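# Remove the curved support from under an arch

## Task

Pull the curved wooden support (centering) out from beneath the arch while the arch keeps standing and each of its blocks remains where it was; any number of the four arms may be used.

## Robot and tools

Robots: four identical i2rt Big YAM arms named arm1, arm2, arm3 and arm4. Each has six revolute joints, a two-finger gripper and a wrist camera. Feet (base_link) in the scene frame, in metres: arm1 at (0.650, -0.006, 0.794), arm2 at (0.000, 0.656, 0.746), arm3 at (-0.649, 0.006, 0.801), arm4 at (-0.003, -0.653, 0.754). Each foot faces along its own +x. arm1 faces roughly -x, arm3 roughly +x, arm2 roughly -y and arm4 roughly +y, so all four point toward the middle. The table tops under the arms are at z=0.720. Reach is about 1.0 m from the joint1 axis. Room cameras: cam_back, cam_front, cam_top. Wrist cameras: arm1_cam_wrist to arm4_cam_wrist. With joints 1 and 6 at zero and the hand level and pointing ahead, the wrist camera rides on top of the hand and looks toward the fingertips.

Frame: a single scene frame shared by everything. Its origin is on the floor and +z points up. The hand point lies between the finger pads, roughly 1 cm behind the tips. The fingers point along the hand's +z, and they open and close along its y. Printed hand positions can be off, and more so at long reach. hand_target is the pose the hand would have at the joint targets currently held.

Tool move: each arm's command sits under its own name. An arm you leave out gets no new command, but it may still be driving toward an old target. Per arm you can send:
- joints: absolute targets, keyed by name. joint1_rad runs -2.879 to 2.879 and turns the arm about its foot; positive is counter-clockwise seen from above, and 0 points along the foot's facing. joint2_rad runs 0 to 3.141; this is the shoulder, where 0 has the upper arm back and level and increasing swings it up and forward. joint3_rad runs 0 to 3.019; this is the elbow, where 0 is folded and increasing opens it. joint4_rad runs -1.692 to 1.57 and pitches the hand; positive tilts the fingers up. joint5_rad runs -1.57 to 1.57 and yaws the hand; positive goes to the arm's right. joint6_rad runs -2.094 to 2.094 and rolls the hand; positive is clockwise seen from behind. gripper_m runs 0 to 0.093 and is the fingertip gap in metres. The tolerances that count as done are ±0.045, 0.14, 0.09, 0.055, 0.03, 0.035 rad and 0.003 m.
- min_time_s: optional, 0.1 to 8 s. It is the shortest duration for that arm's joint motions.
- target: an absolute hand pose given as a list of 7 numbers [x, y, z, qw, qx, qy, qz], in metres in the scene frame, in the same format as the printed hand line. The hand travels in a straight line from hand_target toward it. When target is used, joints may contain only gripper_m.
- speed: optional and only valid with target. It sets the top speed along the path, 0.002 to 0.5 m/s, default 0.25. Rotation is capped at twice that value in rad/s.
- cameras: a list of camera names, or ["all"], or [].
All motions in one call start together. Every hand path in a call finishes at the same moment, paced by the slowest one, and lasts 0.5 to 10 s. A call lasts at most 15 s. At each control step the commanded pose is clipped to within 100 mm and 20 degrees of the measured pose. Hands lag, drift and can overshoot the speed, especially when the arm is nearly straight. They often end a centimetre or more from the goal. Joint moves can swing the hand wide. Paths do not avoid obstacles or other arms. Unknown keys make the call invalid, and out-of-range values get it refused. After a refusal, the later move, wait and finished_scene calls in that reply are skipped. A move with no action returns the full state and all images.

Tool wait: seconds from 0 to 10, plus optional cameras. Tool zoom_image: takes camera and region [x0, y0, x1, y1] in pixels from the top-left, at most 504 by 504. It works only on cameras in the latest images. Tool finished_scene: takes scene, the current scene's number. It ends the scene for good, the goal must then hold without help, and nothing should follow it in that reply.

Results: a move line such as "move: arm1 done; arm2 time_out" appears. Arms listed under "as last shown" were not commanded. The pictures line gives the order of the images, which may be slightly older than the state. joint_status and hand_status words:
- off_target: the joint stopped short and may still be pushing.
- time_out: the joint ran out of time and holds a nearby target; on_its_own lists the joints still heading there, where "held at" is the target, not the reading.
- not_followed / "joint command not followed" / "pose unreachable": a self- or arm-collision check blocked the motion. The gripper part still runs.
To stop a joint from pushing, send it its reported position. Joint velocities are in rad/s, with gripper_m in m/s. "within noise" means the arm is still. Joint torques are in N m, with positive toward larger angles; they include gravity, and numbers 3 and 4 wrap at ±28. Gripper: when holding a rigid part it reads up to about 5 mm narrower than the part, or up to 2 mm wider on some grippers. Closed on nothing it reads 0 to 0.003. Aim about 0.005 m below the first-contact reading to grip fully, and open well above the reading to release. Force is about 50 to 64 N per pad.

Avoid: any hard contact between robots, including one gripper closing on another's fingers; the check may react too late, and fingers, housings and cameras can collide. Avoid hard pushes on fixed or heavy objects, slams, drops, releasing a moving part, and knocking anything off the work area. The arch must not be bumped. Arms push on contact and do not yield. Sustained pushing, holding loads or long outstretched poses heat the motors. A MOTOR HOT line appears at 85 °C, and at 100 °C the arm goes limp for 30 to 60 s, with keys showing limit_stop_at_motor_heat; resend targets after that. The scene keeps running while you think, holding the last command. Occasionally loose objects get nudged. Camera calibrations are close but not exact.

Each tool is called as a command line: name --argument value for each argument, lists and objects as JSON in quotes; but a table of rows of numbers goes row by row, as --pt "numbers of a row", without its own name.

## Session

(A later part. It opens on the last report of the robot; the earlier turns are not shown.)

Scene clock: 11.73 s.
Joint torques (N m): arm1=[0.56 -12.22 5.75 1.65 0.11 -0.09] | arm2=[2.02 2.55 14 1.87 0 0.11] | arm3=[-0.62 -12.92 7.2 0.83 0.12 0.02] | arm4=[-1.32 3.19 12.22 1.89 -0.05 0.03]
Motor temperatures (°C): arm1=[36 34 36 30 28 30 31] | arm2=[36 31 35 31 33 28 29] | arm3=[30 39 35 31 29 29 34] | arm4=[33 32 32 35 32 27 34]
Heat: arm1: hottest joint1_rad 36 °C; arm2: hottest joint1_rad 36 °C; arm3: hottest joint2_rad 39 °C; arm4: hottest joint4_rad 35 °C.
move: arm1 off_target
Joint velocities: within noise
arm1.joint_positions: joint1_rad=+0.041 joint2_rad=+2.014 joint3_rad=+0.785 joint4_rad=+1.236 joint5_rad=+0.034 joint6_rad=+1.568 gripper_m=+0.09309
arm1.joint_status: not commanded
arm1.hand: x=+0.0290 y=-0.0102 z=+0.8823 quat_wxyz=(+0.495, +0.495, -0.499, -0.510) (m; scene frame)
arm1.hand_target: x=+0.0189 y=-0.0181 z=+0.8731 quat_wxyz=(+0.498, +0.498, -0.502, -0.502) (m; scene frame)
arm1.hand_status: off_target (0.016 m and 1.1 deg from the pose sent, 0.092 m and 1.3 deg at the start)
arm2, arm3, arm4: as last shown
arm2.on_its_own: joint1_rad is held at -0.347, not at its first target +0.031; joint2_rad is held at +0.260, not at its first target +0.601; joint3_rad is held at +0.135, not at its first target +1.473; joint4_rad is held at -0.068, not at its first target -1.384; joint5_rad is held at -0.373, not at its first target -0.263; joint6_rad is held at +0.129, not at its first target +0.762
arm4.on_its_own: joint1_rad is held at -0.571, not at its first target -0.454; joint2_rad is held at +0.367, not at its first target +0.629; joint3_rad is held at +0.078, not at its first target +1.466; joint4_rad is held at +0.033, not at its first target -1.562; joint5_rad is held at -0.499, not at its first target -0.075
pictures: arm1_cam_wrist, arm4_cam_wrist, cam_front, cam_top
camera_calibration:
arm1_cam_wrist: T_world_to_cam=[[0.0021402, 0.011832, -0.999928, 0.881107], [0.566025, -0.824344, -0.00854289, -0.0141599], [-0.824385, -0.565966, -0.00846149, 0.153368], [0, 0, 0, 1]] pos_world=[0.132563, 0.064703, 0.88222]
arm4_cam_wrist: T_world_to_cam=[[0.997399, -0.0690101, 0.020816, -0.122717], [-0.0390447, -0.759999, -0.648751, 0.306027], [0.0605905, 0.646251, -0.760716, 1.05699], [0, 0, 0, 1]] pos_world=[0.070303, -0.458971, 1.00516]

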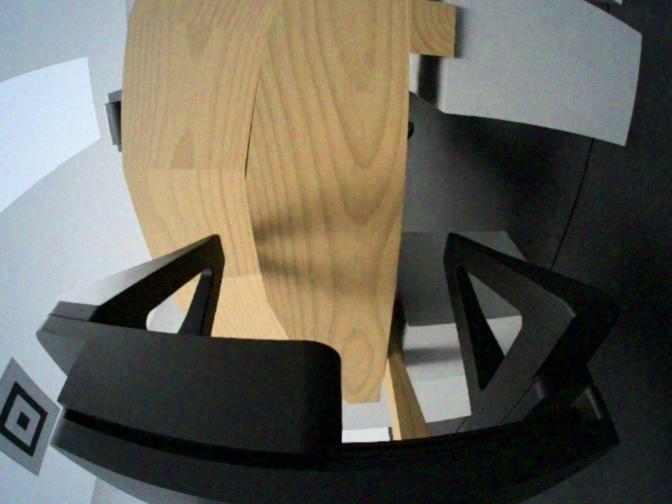

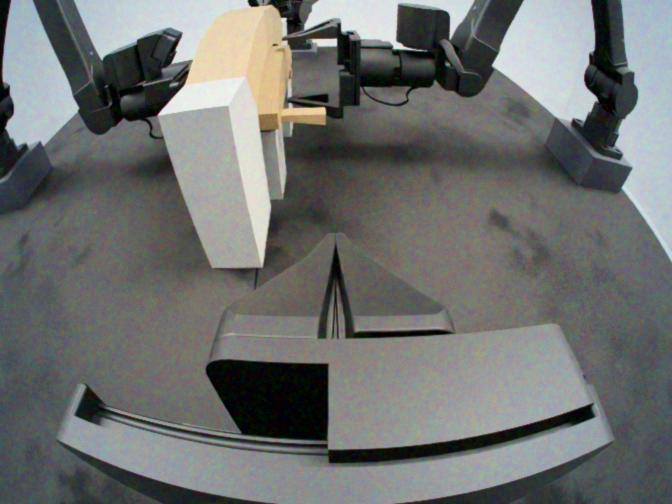

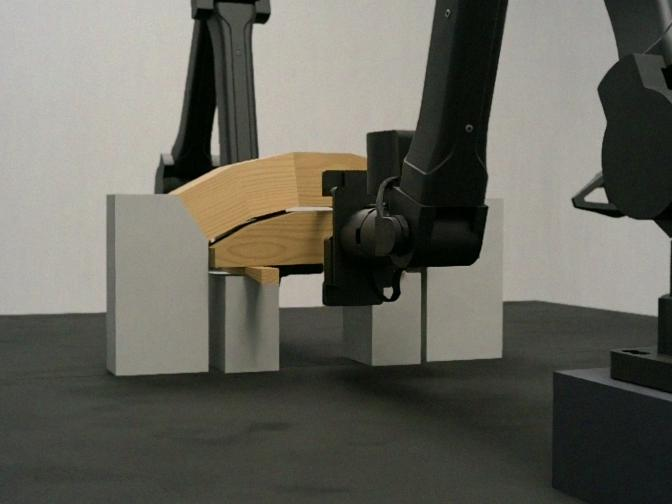

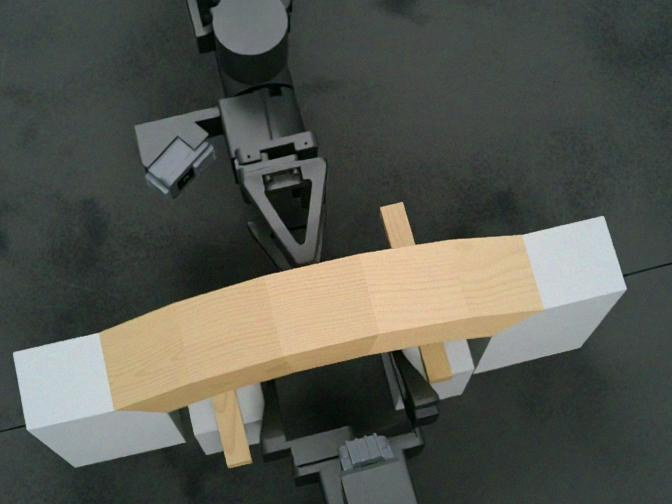

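move --arm1 '{"target":[0.002,-0.019,0.873,-0.498,-0.498,0.502,0.502],"speed":0.08}' --cameras '["arm1_cam_wrist","arm4_cam_wrist"]'

zoom_image --camera "arm4_cam_wrist" --region '[240, 10, 360, 140]'

Scene clock: 13.67 s.
Joint torques (N m): arm1=[0.62 -12.92 6.06 1.62 0.12 -0.07] | arm2=[1.96 2.61 14.05 1.85 -0.01 0.09] | arm3=[-0.67 -12.98 7.2 0.88 0.13 0.04] | arm4=[-0.85 3.25 12.14 1.84 -0.04 0]
Motor temperatures (°C): arm1=[36 34 37 30 28 30 31] | arm2=[36 31 36 31 33 28 29] | arm3=[30 39 36 31 29 29 34] | arm4=[33 32 32 35 32 27 35]
Heat: arm1: hottest joint3_rad 37 °C; arm2: hottest joint1_rad 36 °C; arm3: hottest joint2_rad 39 °C; arm4: hottest joint4_rad 35 °C.
move: arm1 off_target
Joint velocities: within noise
arm1.joint_positions: joint1_rad=+0.042 joint2_rad=+2.030 joint3_rad=+0.831 joint4_rad=+1.206 joint5_rad=+0.035 joint6_rad=+1.568 gripper_m=+0.09309
arm1.joint_status: not commanded
arm1.hand: x=+0.0133 y=-0.0108 z=+0.8826 quat_wxyz=(+0.495, +0.495, -0.499, -0.510) (m; scene frame)
arm1.hand_target: x=+0.0029 y=-0.0191 z=+0.8732 quat_wxyz=(+0.498, +0.498, -0.502, -0.502) (m; scene frame)
arm1.hand_status: off_target (0.017 m and 1.1 deg from the pose sent, 0.030 m and 1.1 deg at the start)
arm2, arm3, arm4: as last shown
arm2.on_its_own: joint1_rad is held at -0.347, not at its first target +0.031; joint2_rad is held at +0.260, not at its first target +0.601; joint3_rad is held at +0.135, not at its first target +1.473; joint4_rad is held at -0.068, not at its first target -1.384; joint5_rad is held at -0.373, not at its first target -0.263; joint6_rad is held at +0.129, not at its first target +0.762
arm4.on_its_own: joint1_rad is held at -0.571, not at its first target -0.454; joint2_rad is held at +0.367, not at its first target +0.629; joint3_rad is held at +0.078, not at its first target +1.466; joint4_rad is held at +0.033, not at its first target -1.562; joint5_rad is held at -0.499, not at its first target -0.075
pictures: arm1_cam_wrist, arm4_cam_wrist
camera_calibration:
arm1_cam_wrist: T_world_to_cam=[[0.00220122, 0.011749, -0.999929, 0.881447], [0.565728, -0.824548, -0.00844297, -0.00580655], [-0.824589, -0.565669, -0.00846178, 0.140092], [0, 0, 0, 1]] pos_world=[0.116863, 0.0641021, 0.88252]
arm4_cam_wrist: T_world_to_cam=[[0.997399, -0.0690101, 0.020816, -0.122717], [-0.0390447, -0.759999, -0.648751, 0.306027], [0.0605905, 0.646251, -0.760716, 1.05699], [0, 0, 0, 1]] pos_world=[0.070303, -0.458971, 1.00516]

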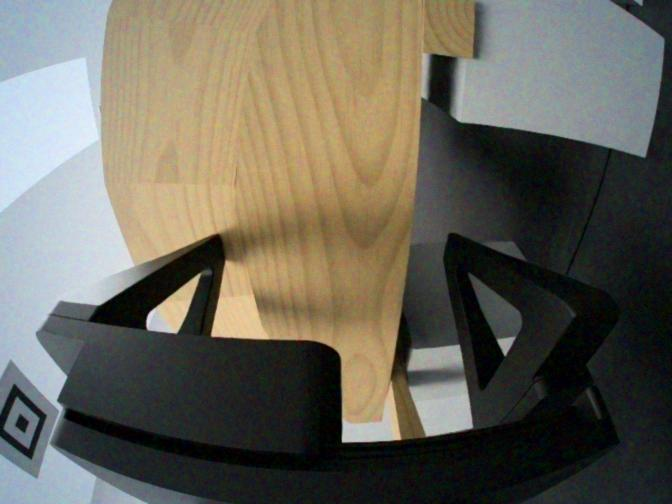

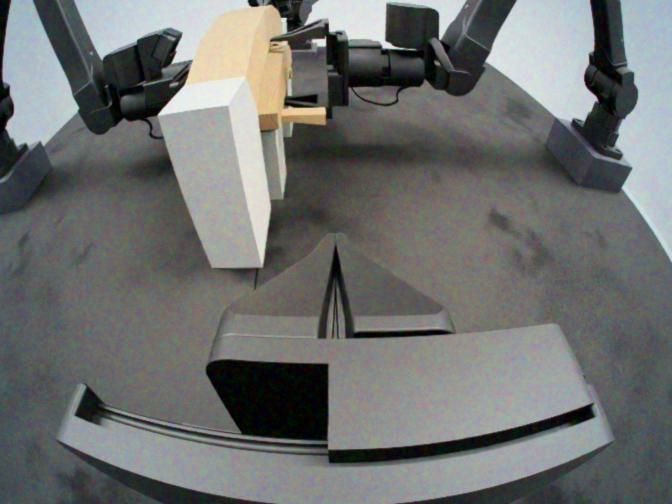

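Scaled by 3.877 from the camera's 672x504 image, which has a finer 960x720 frame.

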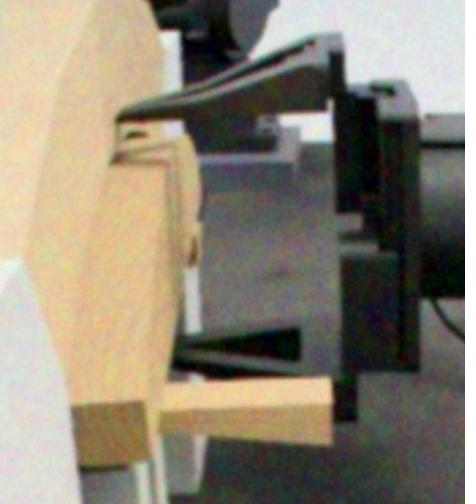

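move --arm1 '{"joints":{"gripper_m":0.068}}'

move --arm1 '{"joints":{"gripper_m":0.060}}' --cameras '["arm1_cam_wrist","arm4_cam_wrist"]'

zoom_image --camera "arm4_cam_wrist" --region '[240, 10, 360, 140]'

Scene clock: 14.60 s.
Joint torques (N m): arm1=[0.44 -12.86 6.06 1.69 0.11 -0.08] | arm2=[1.96 2.49 14 1.88 0.01 0.1] | arm3=[-0.56 -13.04 7.24 0.91 0.14 0.04] | arm4=[-1.55 2.55 12.33 1.83 -0.05 0]
Motor temperatures (°C): arm1=[36 34 37 30 28 30 31] | arm2=[36 31 36 31 33 28 29] | arm3=[30 39 36 31 29 29 33] | arm4=[33 32 33 35 32 27 35]
Heat: arm1: hottest joint3_rad 37 °C; arm2: hottest joint1_rad 36 °C; arm3: hottest joint2_rad 39 °C; arm4: hottest joint4_rad 35 °C.
move: arm1 done
Joint velocities: within noise
arm1.joint_positions: joint1_rad=+0.042 joint2_rad=+2.030 joint3_rad=+0.831 joint4_rad=+1.206 joint5_rad=+0.035 joint6_rad=+1.568 gripper_m=+0.06818
arm1.joint_status: all done
arm1.hand: x=+0.0133 y=-0.0108 z=+0.8826 quat_wxyz=(+0.495, +0.495, -0.499, -0.510) (m; scene frame)
arm1.hand_target: x=+0.0029 y=-0.0191 z=+0.8732 quat_wxyz=(+0.498, +0.498, -0.502, -0.502) (m; scene frame)
arm1.hand_status: not commanded
arm2, arm3, arm4: as last shown
arm2.on_its_own: joint1_rad is held at -0.347, not at its first target +0.031; joint2_rad is held at +0.260, not at its first target +0.601; joint3_rad is held at +0.135, not at its first target +1.473; joint4_rad is held at -0.068, not at its first target -1.384; joint5_rad is held at -0.373, not at its first target -0.263; joint6_rad is held at +0.129, not at its first target +0.762
arm4.on_its_own: joint1_rad is held at -0.571, not at its first target -0.454; joint2_rad is held at +0.367, not at its first target +0.629; joint3_rad is held at +0.078, not at its first target +1.466; joint4_rad is held at +0.033, not at its first target -1.562; joint5_rad is held at -0.499, not at its first target -0.075
pictures: none

Scene clock: 15.13 s.
Joint torques (N m): arm1=[0.5 -12.81 5.76 1.69 0.11 -0.08] | arm2=[1.96 2.67 14.04 1.88 0 0.1] | arm3=[-0.73 -13.04 7.21 0.83 0.13 0.06] | arm4=[-0.62 3.14 12.36 1.89 -0.08 0.03]
Motor temperatures (°C): arm1=[36 34 37 30 28 30 31] | arm2=[36 31 36 31 33 28 29] | arm3=[30 39 36 31 29 29 33] | arm4=[33 32 33 35 32 27 35]
Heat: arm1: hottest joint3_rad 37 °C; arm2: hottest joint1_rad 36 °C; arm3: hottest joint2_rad 39 °C; arm4: hottest joint4_rad 35 °C.
move: arm1 done
Joint velocities: within noise
arm1.joint_positions: joint1_rad=+0.042 joint2_rad=+2.030 joint3_rad=+0.836 joint4_rad=+1.206 joint5_rad=+0.035 joint6_rad=+1.568 gripper_m=+0.06014
arm1.joint_status: all done
arm1.hand: x=+0.0118 y=-0.0108 z=+0.8842 quat_wxyz=(+0.497, +0.494, -0.498, -0.511) (m; scene frame)
arm1.hand_target: x=+0.0029 y=-0.0192 z=+0.8732 quat_wxyz=(+0.498, +0.498, -0.502, -0.502) (m; scene frame)
arm1.hand_status: not commanded
arm2, arm4: as last shown
arm2.on_its_own: joint1_rad is held at -0.347, not at its first target +0.031; joint2_rad is held at +0.260, not at its first target +0.601; joint3_rad is held at +0.135, not at its first target +1.473; joint4_rad is held at -0.068, not at its first target -1.384; joint5_rad is held at -0.373, not at its first target -0.263; joint6_rad is held at +0.129, not at its first target +0.762
arm3.joint_positions: joint1_rad=-0.069 joint2_rad=+2.115 joint3_rad=+0.796 joint4_rad=+1.325 joint5_rad=-0.025 joint6_rad=+0.009 gripper_m=+0.09308
arm3.joint_status: not commanded
arm3.hand: x=-0.0299 y=-0.0089 z=+0.8471 quat_wxyz=(-0.707, -0.003, -0.708, +0.001) (m; scene frame)
arm3.hand_target: x=-0.0186 y=-0.0129 z=+0.8432 quat_wxyz=(-0.707, -0.004, -0.707, +0.004) (m; scene frame)
arm3.hand_status: not commanded
arm4.on_its_own: joint1_rad is held at -0.571, not at its first target -0.454; joint2_rad is held at +0.367, not at its first target +0.629; joint3_rad is held at +0.078, not at its first target +1.466; joint4_rad is held at +0.033, not at its first target -1.562; joint5_rad is held at -0.499, not at its first target -0.075
pictures: arm1_cam_wrist, arm4_cam_wrist
camera_calibration:
arm1_cam_wrist: T_world_to_cam=[[-0.00203613, 0.0113747, -0.999933, 0.883156], [0.565682, -0.824556, -0.0105316, -0.00309745], [-0.824621, -0.565666, -0.00475555, 0.135596], [0, 0, 0, 1]] pos_world=[0.115366, 0.0641022, 0.883709]
arm4_cam_wrist: T_world_to_cam=[[0.997399, -0.0690101, 0.020816, -0.122717], [-0.0390447, -0.759999, -0.648751, 0.306027], [0.0605905, 0.646251, -0.760716, 1.05699], [0, 0, 0, 1]] pos_world=[0.070303, -0.458971, 1.00516]

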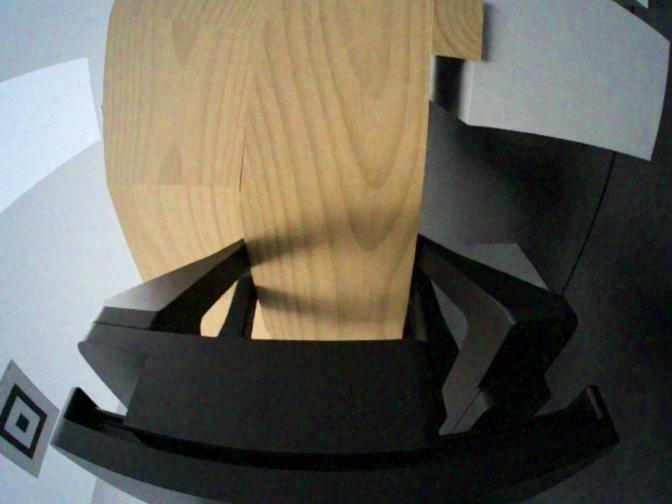

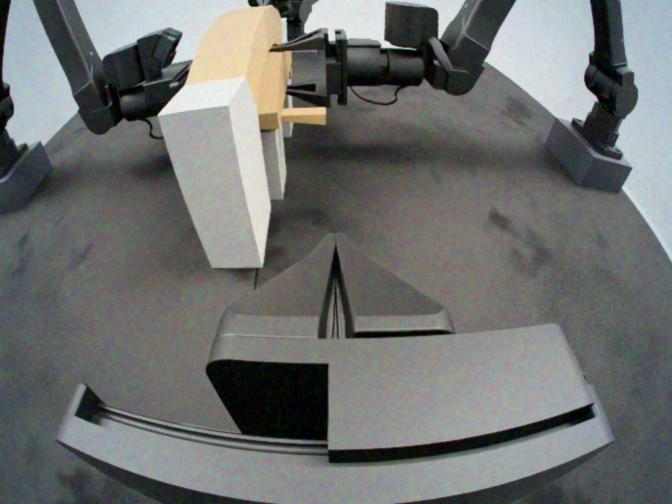

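Scaled by 3.877 from the camera's 672x504 image, which has a finer 960x720 frame.

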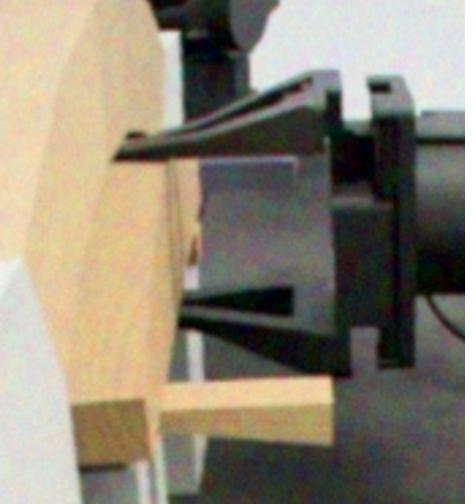

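move --arm1 '{"joints":{"gripper_m":0.051}}'

move --arm3 '{"target":[-0.20,-0.012,0.862,0.7071,0.004,0.7071,-0.004],"speed":0.3}' --arm1 '{"target":[0.045,-0.019,0.885,-0.498,-0.498,0.502,0.502],"speed":0.06}' --cameras '["arm1_cam_wrist","arm4_cam_wrist","arm2_cam_wrist","arm3_cam_wrist","cam_top"]'

zoom_image --camera "arm4_cam_wrist" --region '[180, 0, 440, 195]'

Scene clock: 15.80 s.
Joint torques (N m): arm1=[0.44 -12.69 5.72 1.66 0.09 -0.06] | arm2=[1.73 2.61 14 1.92 0.02 0.1] | arm3=[-0.91 -12.98 7.24 0.87 0.12 0.07] | arm4=[-0.85 3.55 12.21 1.77 -0.06 0.02]
Motor temperatures (°C): arm1=[36 34 37 30 28 30 31] | arm2=[36 31 36 31 33 28 29] | arm3=[30 39 36 31 29 29 33] | arm4=[33 32 33 35 32 27 35]
Heat: arm1: hottest joint3_rad 37 °C; arm2: hottest joint1_rad 36 °C; arm3: hottest joint2_rad 39 °C; arm4: hottest joint4_rad 35 °C.
move: arm1 off_target
Joint velocities: within noise
arm1.joint_positions: joint1_rad=+0.042 joint2_rad=+2.030 joint3_rad=+0.837 joint4_rad=+1.206 joint5_rad=+0.035 joint6_rad=+1.566 gripper_m=+0.05694
arm1.joint_status: gripper_m off_target (ended at +0.05697, target +0.05100)
arm1.hand: x=+0.0114 y=-0.0108 z=+0.8847 quat_wxyz=(+0.496, +0.494, -0.497, -0.512) (m; scene frame)
arm1.hand_target: x=+0.0029 y=-0.0191 z=+0.8732 quat_wxyz=(+0.498, +0.498, -0.502, -0.502) (m; scene frame)
arm1.hand_status: not commanded
arm2, arm3, arm4: as last shown
arm2.on_its_own: joint1_rad is held at -0.347, not at its first target +0.031; joint2_rad is held at +0.260, not at its first target +0.601; joint3_rad is held at +0.135, not at its first target +1.473; joint4_rad is held at -0.068, not at its first target -1.384; joint5_rad is held at -0.373, not at its first target -0.263; joint6_rad is held at +0.129, not at its first target +0.762
arm3.joint_positions: joint1_rad=-0.069 joint2_rad=+2.115 joint3_rad=+0.796 joint4_rad=+1.325 joint5_rad=-0.025 joint6_rad=+0.008 gripper_m=+0.09308
arm3.hand: x=-0.0299 y=-0.0089 z=+0.8471 quat_wxyz=(-0.707, -0.002, -0.708, +0.001) (m; scene frame)
arm4.on_its_own: joint1_rad is held at -0.571, not at its first target -0.454; joint2_rad is held at +0.367, not at its first target +0.629; joint3_rad is held at +0.078, not at its first target +1.466; joint4_rad is held at +0.033, not at its first target -1.562; joint5_rad is held at -0.499, not at its first target -0.075
pictures: none

Scene clock: 17.23 s.
Joint torques (N m): arm1=[0.5 -14.92 1.98 2.99 0.14 0.09] | arm2=[1.96 2.84 14 1.88 0 0.1] | arm3=[-0.91 -11.75 0.59 2.21 0.01 0.03] | arm4=[-0.91 3.14 12.16 1.92 -0.05 0.01]
Motor temperatures (°C): arm1=[36 34 37 30 28 30 32] | arm2=[36 31 37 31 33 28 29] | arm3=[30 39 36 31 29 29 33] | arm4=[33 32 33 35 32 27 35]
Heat: arm1: hottest joint3_rad 37 °C; arm2: hottest joint3_rad 37 °C; arm3: hottest joint2_rad 39 °C; arm4: hottest joint4_rad 35 °C.
move: arm1 done; arm3 off_target
Joint velocities: within noise
arm1.joint_positions: joint1_rad=+0.044 joint2_rad=+1.989 joint3_rad=+0.757 joint4_rad=+1.225 joint5_rad=+0.036 joint6_rad=+1.552 gripper_m=+0.05694
arm1.joint_status: not commanded
arm1.hand: x=+0.0380 y=-0.0118 z=+0.8835 quat_wxyz=(+0.488, +0.503, -0.498, -0.510) (m; scene frame)
arm1.hand_target: x=+0.0449 y=-0.0188 z=+0.8849 quat_wxyz=(+0.498, +0.498, -0.502, -0.502) (m; scene frame)
arm1.hand_status: done (0.010 m and 1.7 deg from the pose sent, 0.035 m and 1.4 deg at the start)
arm2.joint_positions: joint1_rad=-0.356 joint2_rad=+0.268 joint3_rad=+0.101 joint4_rad=-0.057 joint5_rad=-0.373 joint6_rad=+0.119 gripper_m=+0.00055
arm2.joint_status: not commanded
arm2.on_its_own: joint1_rad is held at -0.347, not at its first target +0.031; joint2_rad is held at +0.260, not at its first target +0.601; joint3_rad is held at +0.135, not at its first target +1.473; joint4_rad is held at -0.068, not at its first target -1.384; joint5_rad is held at -0.373, not at its first target -0.263; joint6_rad is held at +0.129, not at its first target +0.762
arm2.hand: x=-0.0520 y=+0.3726 z=+0.9268 quat_wxyz=(-0.484, -0.607, -0.484, +0.404) (m; scene frame)
arm2.hand_target: x=-0.0504 y=+0.3698 z=+0.9470 quat_wxyz=(-0.494, -0.597, -0.481, +0.410) (m; scene frame)
arm2.hand_status: not commanded
arm3.joint_positions: joint1_rad=-0.085 joint2_rad=+1.953 joint3_rad=+0.321 joint4_rad=+1.537 joint5_rad=-0.042 joint6_rad=+0.008 gripper_m=+0.09308
arm3.joint_status: not commanded
arm3.hand: x=-0.1992 y=-0.0078 z=+0.8493 quat_wxyz=(-0.670, -0.004, -0.742, +0.000) (m; scene frame)
arm3.hand_target: x=-0.1996 y=-0.0119 z=+0.8624 quat_wxyz=(-0.683, -0.004, -0.730, +0.004) (m; scene frame)
arm3.hand_status: off_target (0.013 m and 5.9 deg from the pose sent, 0.171 m and 0.4 deg at the start; a joint's target at an end of its range on 27 of 43 steps)
arm4.joint_positions: joint1_rad=-0.572 joint2_rad=+0.372 joint3_rad=+0.052 joint4_rad=+0.042 joint5_rad=-0.499 joint6_rad=-0.129 gripper_m=+0.00097
arm4.joint_status: not commanded
arm4.on_its_own: joint1_rad is held at -0.571, not at its first target -0.454; joint2_rad is held at +0.367, not at its first target +0.629; joint3_rad is held at +0.078, not at its first target +1.466; joint4_rad is held at +0.033, not at its first target -1.562; joint5_rad is held at -0.499, not at its first target -0.075
arm4.hand: x=+0.0757 y=-0.3787 z=+0.9060 quat_wxyz=(-0.453, +0.539, -0.572, -0.421) (m; scene frame)
arm4.hand_target: x=+0.0776 y=-0.3756 z=+0.9204 quat_wxyz=(-0.462, +0.537, -0.565, -0.423) (m; scene frame)
arm4.hand_status: not commanded
pictures: arm1_cam_wrist, arm2_cam_wrist, arm3_cam_wrist, arm4_cam_wrist, cam_top
camera_calibration:
arm1_cam_wrist: T_world_to_cam=[[0.0173136, 0.0273226, -0.999477, 0.881529], [0.566654, -0.823858, -0.0127058, -0.0168319], [-0.823774, -0.566138, -0.0297464, 0.178665], [0, 0, 0, 1]] pos_world=[0.141455, 0.063196, 0.886168]
arm2_cam_wrist: T_world_to_cam=[[-0.9794, 0.0687991, -0.189848, 0.098885], [0.179878, 0.724464, -0.665428, 0.361151], [0.0917574, -0.68587, -0.721916, 1.05552], [0, 0, 0, 1]] pos_world=[-0.0649671, 0.455506, 1.02109]
arm3_cam_wrist: T_world_to_cam=[[0.00844483, -0.999901, -0.0112744, 0.00433952], [-0.687274, 0.00238595, -0.726394, 0.481895], [0.726349, 0.0138828, -0.687186, 0.856286], [0, 0, 0, 1]] pos_world=[-0.290805, -0.00869838, 0.938522]
arm4_cam_wrist: T_world_to_cam=[[0.997399, -0.0690101, 0.020816, -0.122717], [-0.0390447, -0.759999, -0.648751, 0.306027], [0.0605905, 0.646251, -0.760716, 1.05699], [0, 0, 0, 1]] pos_world=[0.070303, -0.458971, 1.00516]

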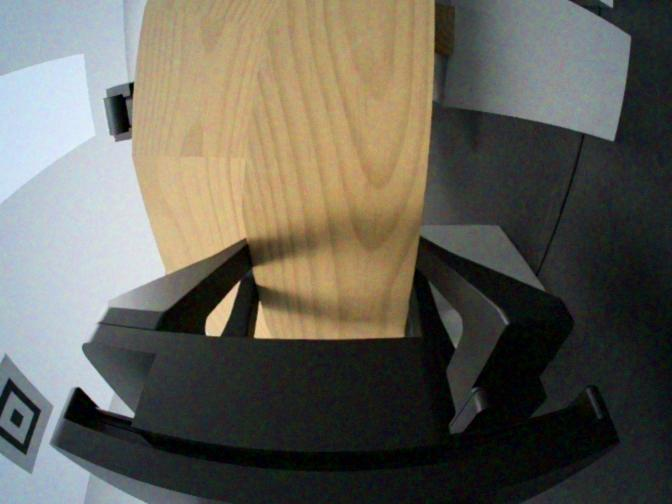

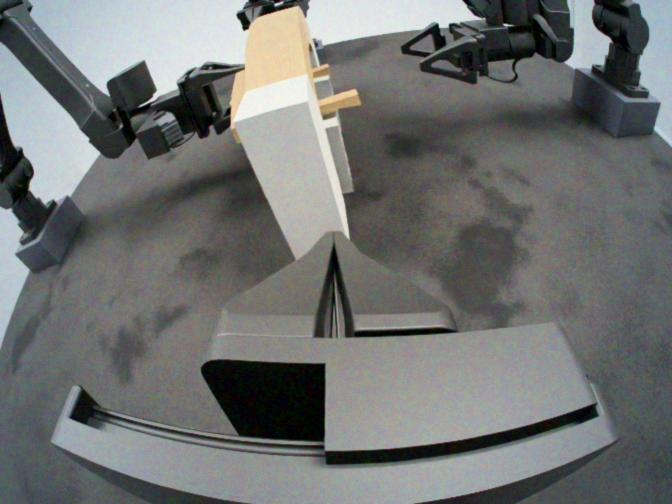

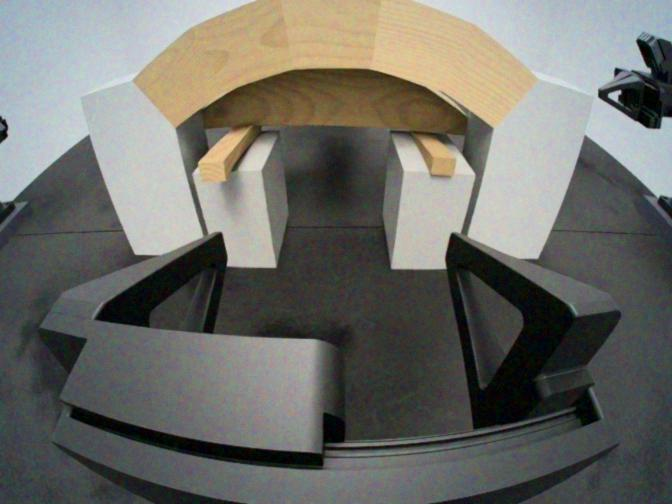

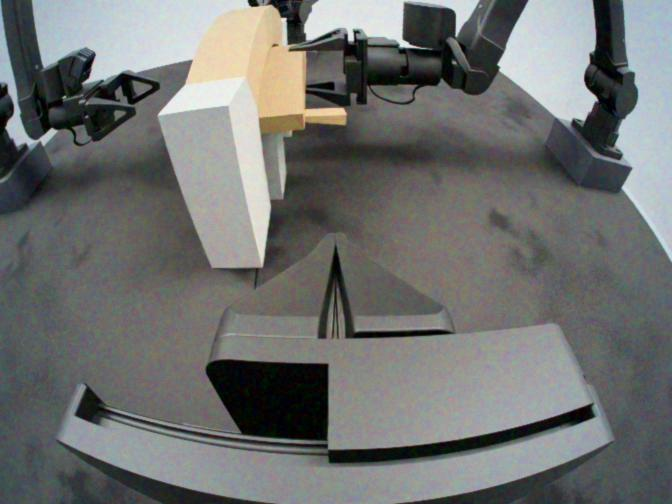

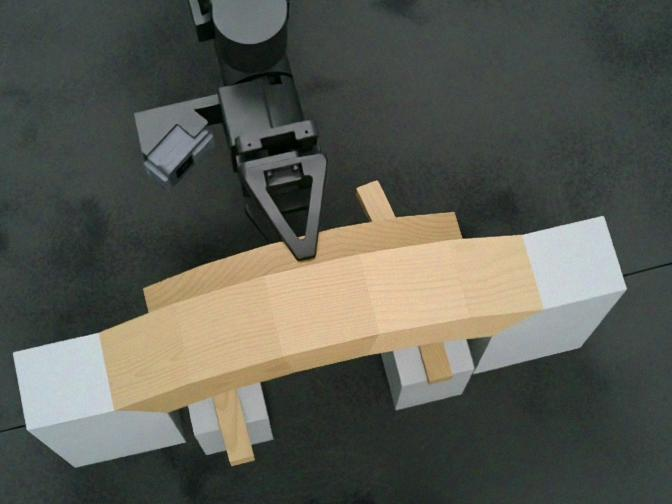

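Scaled by 1.938 from the camera's 672x504 image, which has a finer 960x720 frame.

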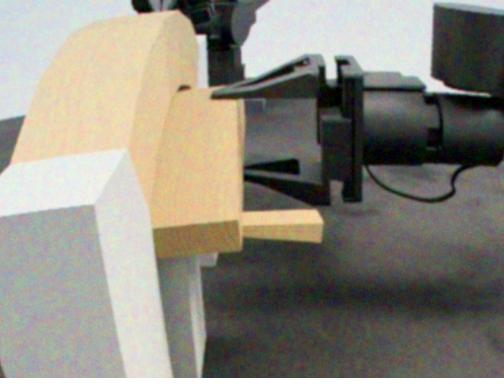

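move --arm1 '{"target":[0.070,-0.019,0.893,-0.498,-0.498,0.502,0.502],"speed":0.06}'

move --arm1 '{"target":[0.15,-0.019,0.935,-0.498,-0.498,0.502,0.502],"speed":0.1}' --arm3 '{"target":[-0.2,-0.012,0.95,0.7071,0.004,0.7071,-0.004],"speed":0.2}' --cameras '["arm1_cam_wrist","arm4_cam_wrist","arm3_cam_wrist","cam_top","cam_front","cam_back"]'

Scene clock: 19.17 s.
Joint torques (N m): arm1=[0.5 -14.39 2.47 3.29 0.08 0.1] | arm2=[1.9 2.55 14.01 1.84 0 0.11] | arm3=[-0.97 -11.58 0.53 2.21 -0.02 0.03] | arm4=[-0.97 3.02 12.12 1.83 -0.04 0]
Motor temperatures (°C): arm1=[36 34 37 30 28 30 32] | arm2=[36 31 37 31 32 28 29] | arm3=[30 39 36 31 29 29 33] | arm4=[33 32 33 35 32 27 35]
Heat: arm1: hottest joint3_rad 37 °C; arm2: hottest joint3_rad 37 °C; arm3: hottest joint2_rad 39 °C; arm4: hottest joint4_rad 35 °C.
move: arm1 off_target
Joint velocities: within noise
arm1.joint_positions: joint1_rad=+0.048 joint2_rad=+1.945 joint3_rad=+0.673 joint4_rad=+1.241 joint5_rad=+0.039 joint6_rad=+1.552 gripper_m=+0.05694
arm1.joint_status: not commanded
arm1.hand: x=+0.0671 y=-0.0127 z=+0.8815 quat_wxyz=(+0.482, +0.510, -0.504, -0.504) (m; scene frame)
arm1.hand_target: x=+0.0699 y=-0.0189 z=+0.8929 quat_wxyz=(+0.498, +0.498, -0.502, -0.502) (m; scene frame)
arm1.hand_status: off_target (0.013 m and 2.3 deg from the pose sent, 0.034 m and 1.7 deg at the start)
arm2, arm4: as last shown
arm2.on_its_own: joint1_rad is held at -0.347, not at its first target +0.031; joint2_rad is held at +0.260, not at its first target +0.601; joint3_rad is held at +0.135, not at its first target +1.473; joint4_rad is held at -0.068, not at its first target -1.384; joint5_rad is held at -0.373, not at its first target -0.263; joint6_rad is held at +0.129, not at its first target +0.762
arm3.joint_positions: joint1_rad=-0.085 joint2_rad=+1.953 joint3_rad=+0.321 joint4_rad=+1.537 joint5_rad=-0.043 joint6_rad=+0.008 gripper_m=+0.09308
arm3.joint_status: not commanded
arm3.hand: x=-0.1994 y=-0.0079 z=+0.8493 quat_wxyz=(-0.670, -0.004, -0.742, +0.000) (m; scene frame)
arm3.hand_target: x=-0.1997 y=-0.0120 z=+0.8623 quat_wxyz=(-0.683, -0.004, -0.730, +0.004) (m; scene frame)
arm3.hand_status: not commanded
arm4.on_its_own: joint1_rad is held at -0.571, not at its first target -0.454; joint2_rad is held at +0.367, not at its first target +0.629; joint3_rad is held at +0.078, not at its first target +1.466; joint4_rad is held at +0.033, not at its first target -1.562; joint5_rad is held at -0.499, not at its first target -0.075
pictures: none

Scene clock: 20.90 s.
Joint torques (N m): arm1=[0.79 -12.98 3.23 2.77 0.13 -0.07] | arm2=[2.02 2.43 13.98 1.91 0.01 0.1] | arm3=[-1.2 -9 4.52 0.94 -0.04 0.07] | arm4=[-1.38 3.25 12.14 1.78 -0.05 0.03]
Motor temperatures (°C): arm1=[36 34 37 30 28 30 32] | arm2=[36 31 37 31 32 28 29] | arm3=[30 39 36 31 29 29 33] | arm4=[33 32 33 35 32 27 35]
Heat: arm1: hottest joint3_rad 37 °C; arm2: hottest joint3_rad 37 °C; arm3: hottest joint2_rad 39 °C; arm4: hottest joint4_rad 35 °C.
move: arm1 off_target; arm3 done
Joint velocities: within noise
arm1.joint_positions: joint1_rad=+0.052 joint2_rad=+1.719 joint3_rad=+0.433 joint4_rad=+1.225 joint5_rad=+0.045 joint6_rad=+1.568 gripper_m=+0.05694
arm1.joint_status: not commanded
arm1.hand: x=+0.1511 y=-0.0124 z=+0.9093 quat_wxyz=(+0.478, +0.513, -0.515, -0.493) (m; scene frame)
arm1.hand_target: x=+0.1502 y=-0.0188 z=+0.9343 quat_wxyz=(+0.498, +0.498, -0.502, -0.502) (m; scene frame)
arm1.hand_status: off_target (0.027 m and 3.4 deg from the pose sent, 0.099 m and 2.4 deg at the start)
arm2, arm4: as last shown
arm2.on_its_own: joint1_rad is held at -0.347, not at its first target +0.031; joint2_rad is held at +0.260, not at its first target +0.601; joint3_rad is held at +0.135, not at its first target +1.473; joint4_rad is held at -0.068, not at its first target -1.384; joint5_rad is held at -0.373, not at its first target -0.263; joint6_rad is held at +0.129, not at its first target +0.762
arm3.joint_positions: joint1_rad=-0.087 joint2_rad=+1.552 joint3_rad=+0.297 joint4_rad=+1.255 joint5_rad=-0.045 joint6_rad=+0.008 gripper_m=+0.09308
arm3.joint_status: not commanded
arm3.hand: x=-0.1989 y=-0.0078 z=+0.9449 quat_wxyz=(-0.704, -0.002, -0.710, +0.001) (m; scene frame)
arm3.hand_target: x=-0.1999 y=-0.0118 z=+0.9500 quat_wxyz=(-0.707, -0.004, -0.707, +0.004) (m; scene frame)
arm3.hand_status: done (0.007 m and 0.6 deg from the pose sent, 0.101 m and 5.9 deg at the start)
arm4.on_its_own: joint1_rad is held at -0.571, not at its first target -0.454; joint2_rad is held at +0.367, not at its first target +0.629; joint3_rad is held at +0.078, not at its first target +1.466; joint4_rad is held at +0.033, not at its first target -1.562; joint5_rad is held at -0.499, not at its first target -0.075
pictures: arm1_cam_wrist, arm3_cam_wrist, arm4_cam_wrist, cam_back, cam_front, cam_top
camera_calibration:
arm1_cam_wrist: T_world_to_cam=[[0.0707175, 0.0131701, -0.997409, 0.895313], [0.565136, -0.824481, 0.0291821, -0.118997], [-0.821961, -0.565736, -0.0657482, 0.304742], [0, 0, 0, 1]] pos_world=[0.254421, 0.0625016, 0.916502]
arm3_cam_wrist: T_world_to_cam=[[0.00988281, -0.999933, -0.00600498, 0.00071952], [-0.615667, -0.00135266, -0.788005, 0.624046], [0.787944, 0.0114848, -0.615639, 0.866286], [0, 0, 0, 1]] pos_world=[-0.298388, -0.00838551, 1.02508]
arm4_cam_wrist: T_world_to_cam=[[0.997399, -0.0690101, 0.020816, -0.122717], [-0.0390447, -0.759999, -0.648751, 0.306027], [0.0605905, 0.646251, -0.760716, 1.05699], [0, 0, 0, 1]] pos_world=[0.070303, -0.458971, 1.00516]

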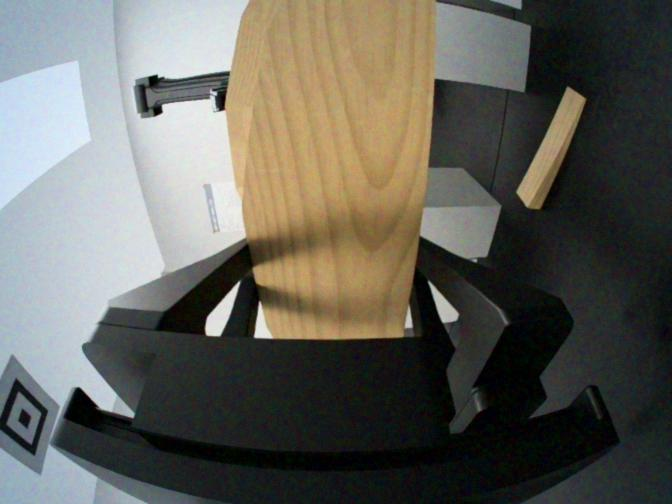

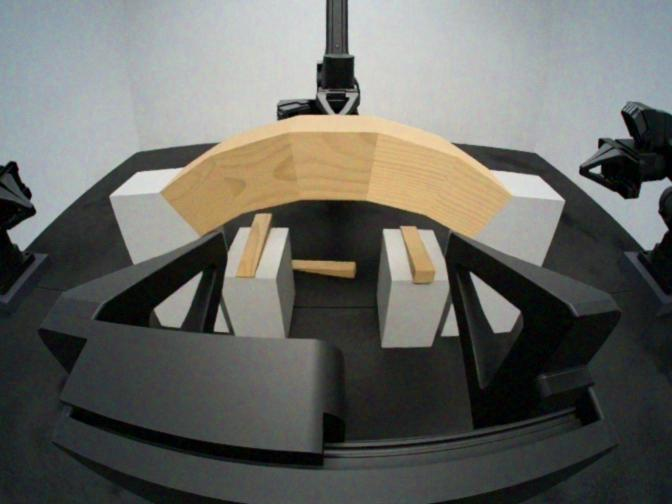

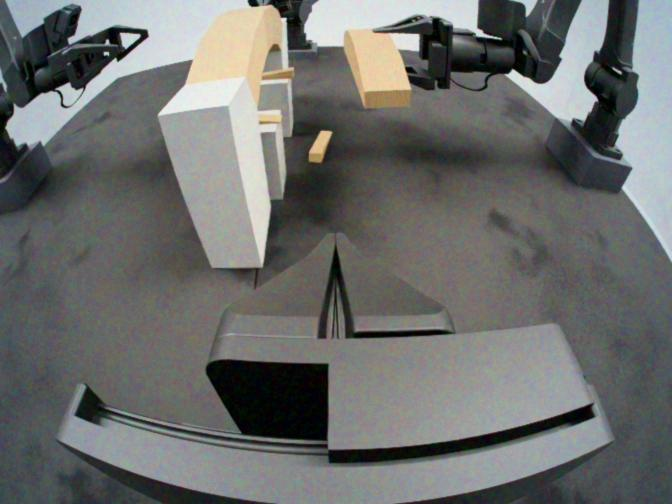

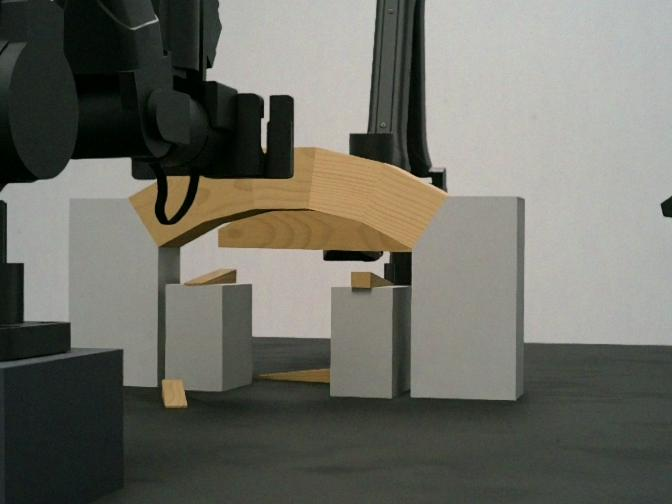

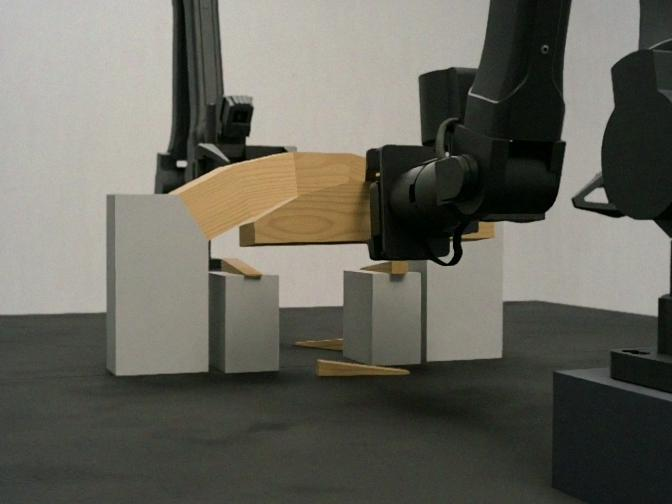

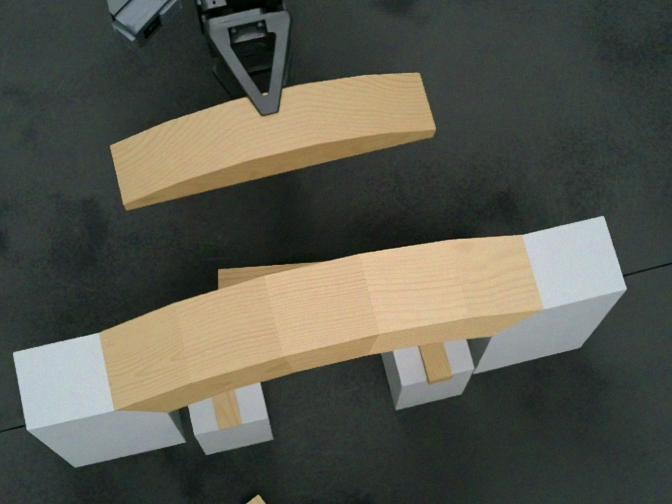

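move --arm1 '{"target":[0.25,-0.012,0.99,-0.2706,-0.6533,0.6533,0.2706],"speed":0.3}'

move --arm1 '{"target":[0.28,-0.012,0.87,0,-0.7071,0.7071,0],"speed":0.3}' --cameras '["arm4_cam_wrist","cam_front","cam_top"]'

Scene clock: 23.67 s.
Joint torques (N m): arm1=[-1.44 -5.54 13.48 1.54 -0.06 -0.07] | arm2=[1.79 2.78 13.94 1.88 0.01 0.08] | arm3=[-1.03 -9.11 4.53 1.02 -0.03 0.06] | arm4=[-0.67 3.25 12.27 1.84 -0.05 0.01]
Motor temperatures (°C): arm1=[36 34 37 30 28 30 32] | arm2=[36 31 38 31 32 28 29] | arm3=[30 39 36 31 29 29 33] | arm4=[33 32 34 35 32 27 35]
Heat: arm1: hottest joint3_rad 37 °C; arm2: hottest joint3_rad 38 °C; arm3: hottest joint2_rad 39 °C; arm4: hottest joint4_rad 35 °C.
move: arm1 off_target
Joint velocities: within noise
arm1.joint_positions: joint1_rad=+0.052 joint2_rad=+0.975 joint3_rad=+0.577 joint4_rad=-0.502 joint5_rad=+0.006 joint6_rad=+1.577 gripper_m=+0.05694
arm1.joint_status: not commanded
arm1.hand: x=+0.2795 y=-0.0159 z=+0.9352 quat_wxyz=(+0.233, +0.674, -0.660, -0.235) (m; scene frame)
arm1.hand_target: x=+0.2540 y=-0.0121 z=+0.9901 quat_wxyz=(+0.271, +0.653, -0.653, -0.271) (m; scene frame)
arm1.hand_status: off_target (0.062 m and 6.5 deg from the pose sent, 0.128 m and 41.8 deg at the start)
arm2, arm3, arm4: as last shown
arm2.on_its_own: joint1_rad is held at -0.347, not at its first target +0.031; joint2_rad is held at +0.260, not at its first target +0.601; joint3_rad is held at +0.135, not at its first target +1.473; joint4_rad is held at -0.068, not at its first target -1.384; joint5_rad is held at -0.373, not at its first target -0.263; joint6_rad is held at +0.129, not at its first target +0.762
arm4.on_its_own: joint1_rad is held at -0.571, not at its first target -0.454; joint2_rad is held at +0.367, not at its first target +0.629; joint3_rad is held at +0.078, not at its first target +1.466; joint4_rad is held at +0.033, not at its first target -1.562; joint5_rad is held at -0.499, not at its first target -0.075
pictures: none

Scene clock: 25.80 s.
Joint torques (N m): arm1=[-1.61 -8.7 10.24 -0.61 -0.05 -0.03] | arm2=[1.96 2.55 14.01 1.85 0.01 0.1] | arm3=[-1.08 -9.17 4.59 1.03 -0.03 0.06] | arm4=[-0.79 2.9 12.27 1.83 -0.06 0]
Motor temperatures (°C): arm1=[36 34 38 30 28 30 32] | arm2=[36 31 39 31 32 28 29] | arm3=[30 39 36 31 29 29 33] | arm4=[33 32 34 35 32 27 35]
Heat: arm1: hottest joint3_rad 38 °C; arm2: hottest joint3_rad 39 °C; arm3: hottest joint2_rad 39 °C; arm4: hottest joint4_rad 35 °C.
move: arm1 off_target
Joint velocities: within noise
arm1.joint_positions: joint1_rad=+0.050 joint2_rad=+1.440 joint3_rad=+0.851 joint4_rad=-1.030 joint5_rad=-0.005 joint6_rad=+1.577 gripper_m=+0.05694
arm1.joint_status: not commanded
arm1.hand: x=+0.3053 y=-0.0156 z=+0.8506 quat_wxyz=(-0.017, +0.713, -0.701, +0.014) (m; scene frame)
arm1.hand_target: x=+0.2811 y=-0.0118 z=+0.8702 quat_wxyz=(+0.000, +0.707, -0.707, +0.000) (m; scene frame)
arm1.hand_status: off_target (0.032 m and 2.7 deg from the pose sent, 0.065 m and 38.6 deg at the start)
arm2, arm3, arm4: as last shown
arm2.on_its_own: joint1_rad is held at -0.347, not at its first target +0.031; joint2_rad is held at +0.260, not at its first target +0.601; joint3_rad is held at +0.135, not at its first target +1.473; joint4_rad is held at -0.068, not at its first target -1.384; joint5_rad is held at -0.373, not at its first target -0.263; joint6_rad is held at +0.129, not at its first target +0.762
arm4.on_its_own: joint1_rad is held at -0.571, not at its first target -0.454; joint2_rad is held at +0.367, not at its first target +0.629; joint3_rad is held at +0.078, not at its first target +1.466; joint4_rad is held at +0.033, not at its first target -1.562; joint5_rad is held at -0.499, not at its first target -0.075
pictures: arm4_cam_wrist, cam_front, cam_top
camera_calibration:
arm4_cam_wrist: T_world_to_cam=[[0.997399, -0.0690101, 0.020816, -0.122717], [-0.0390447, -0.759999, -0.648751, 0.306027], [0.0605905, 0.646251, -0.760716, 1.05699], [0, 0, 0, 1]] pos_world=[0.070303, -0.458971, 1.00516]

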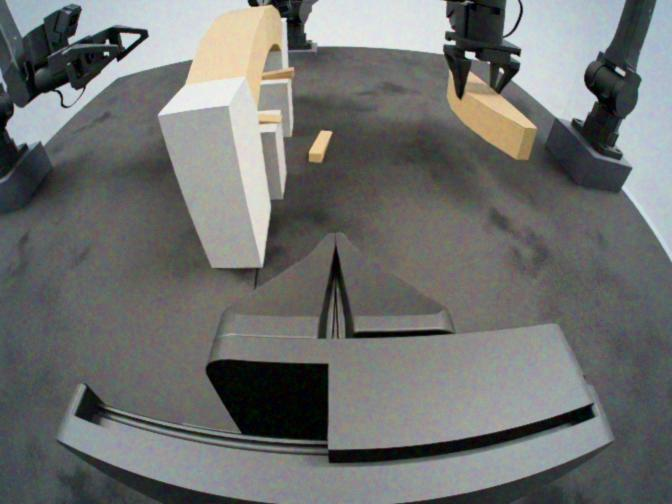

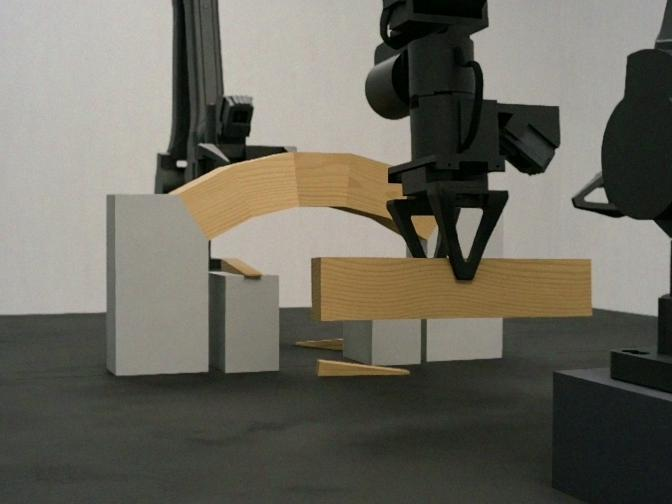

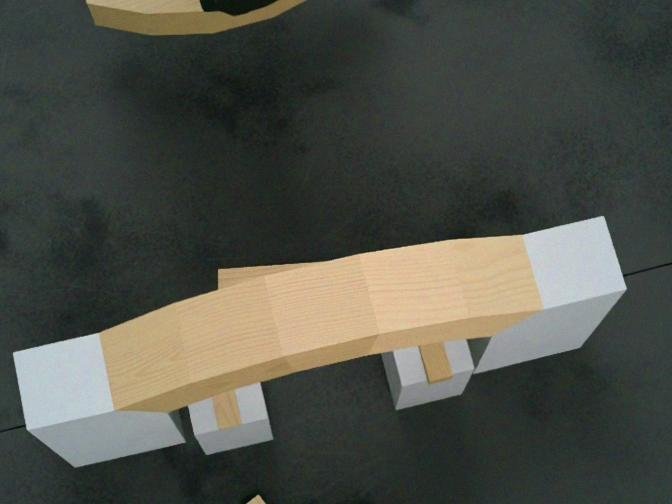

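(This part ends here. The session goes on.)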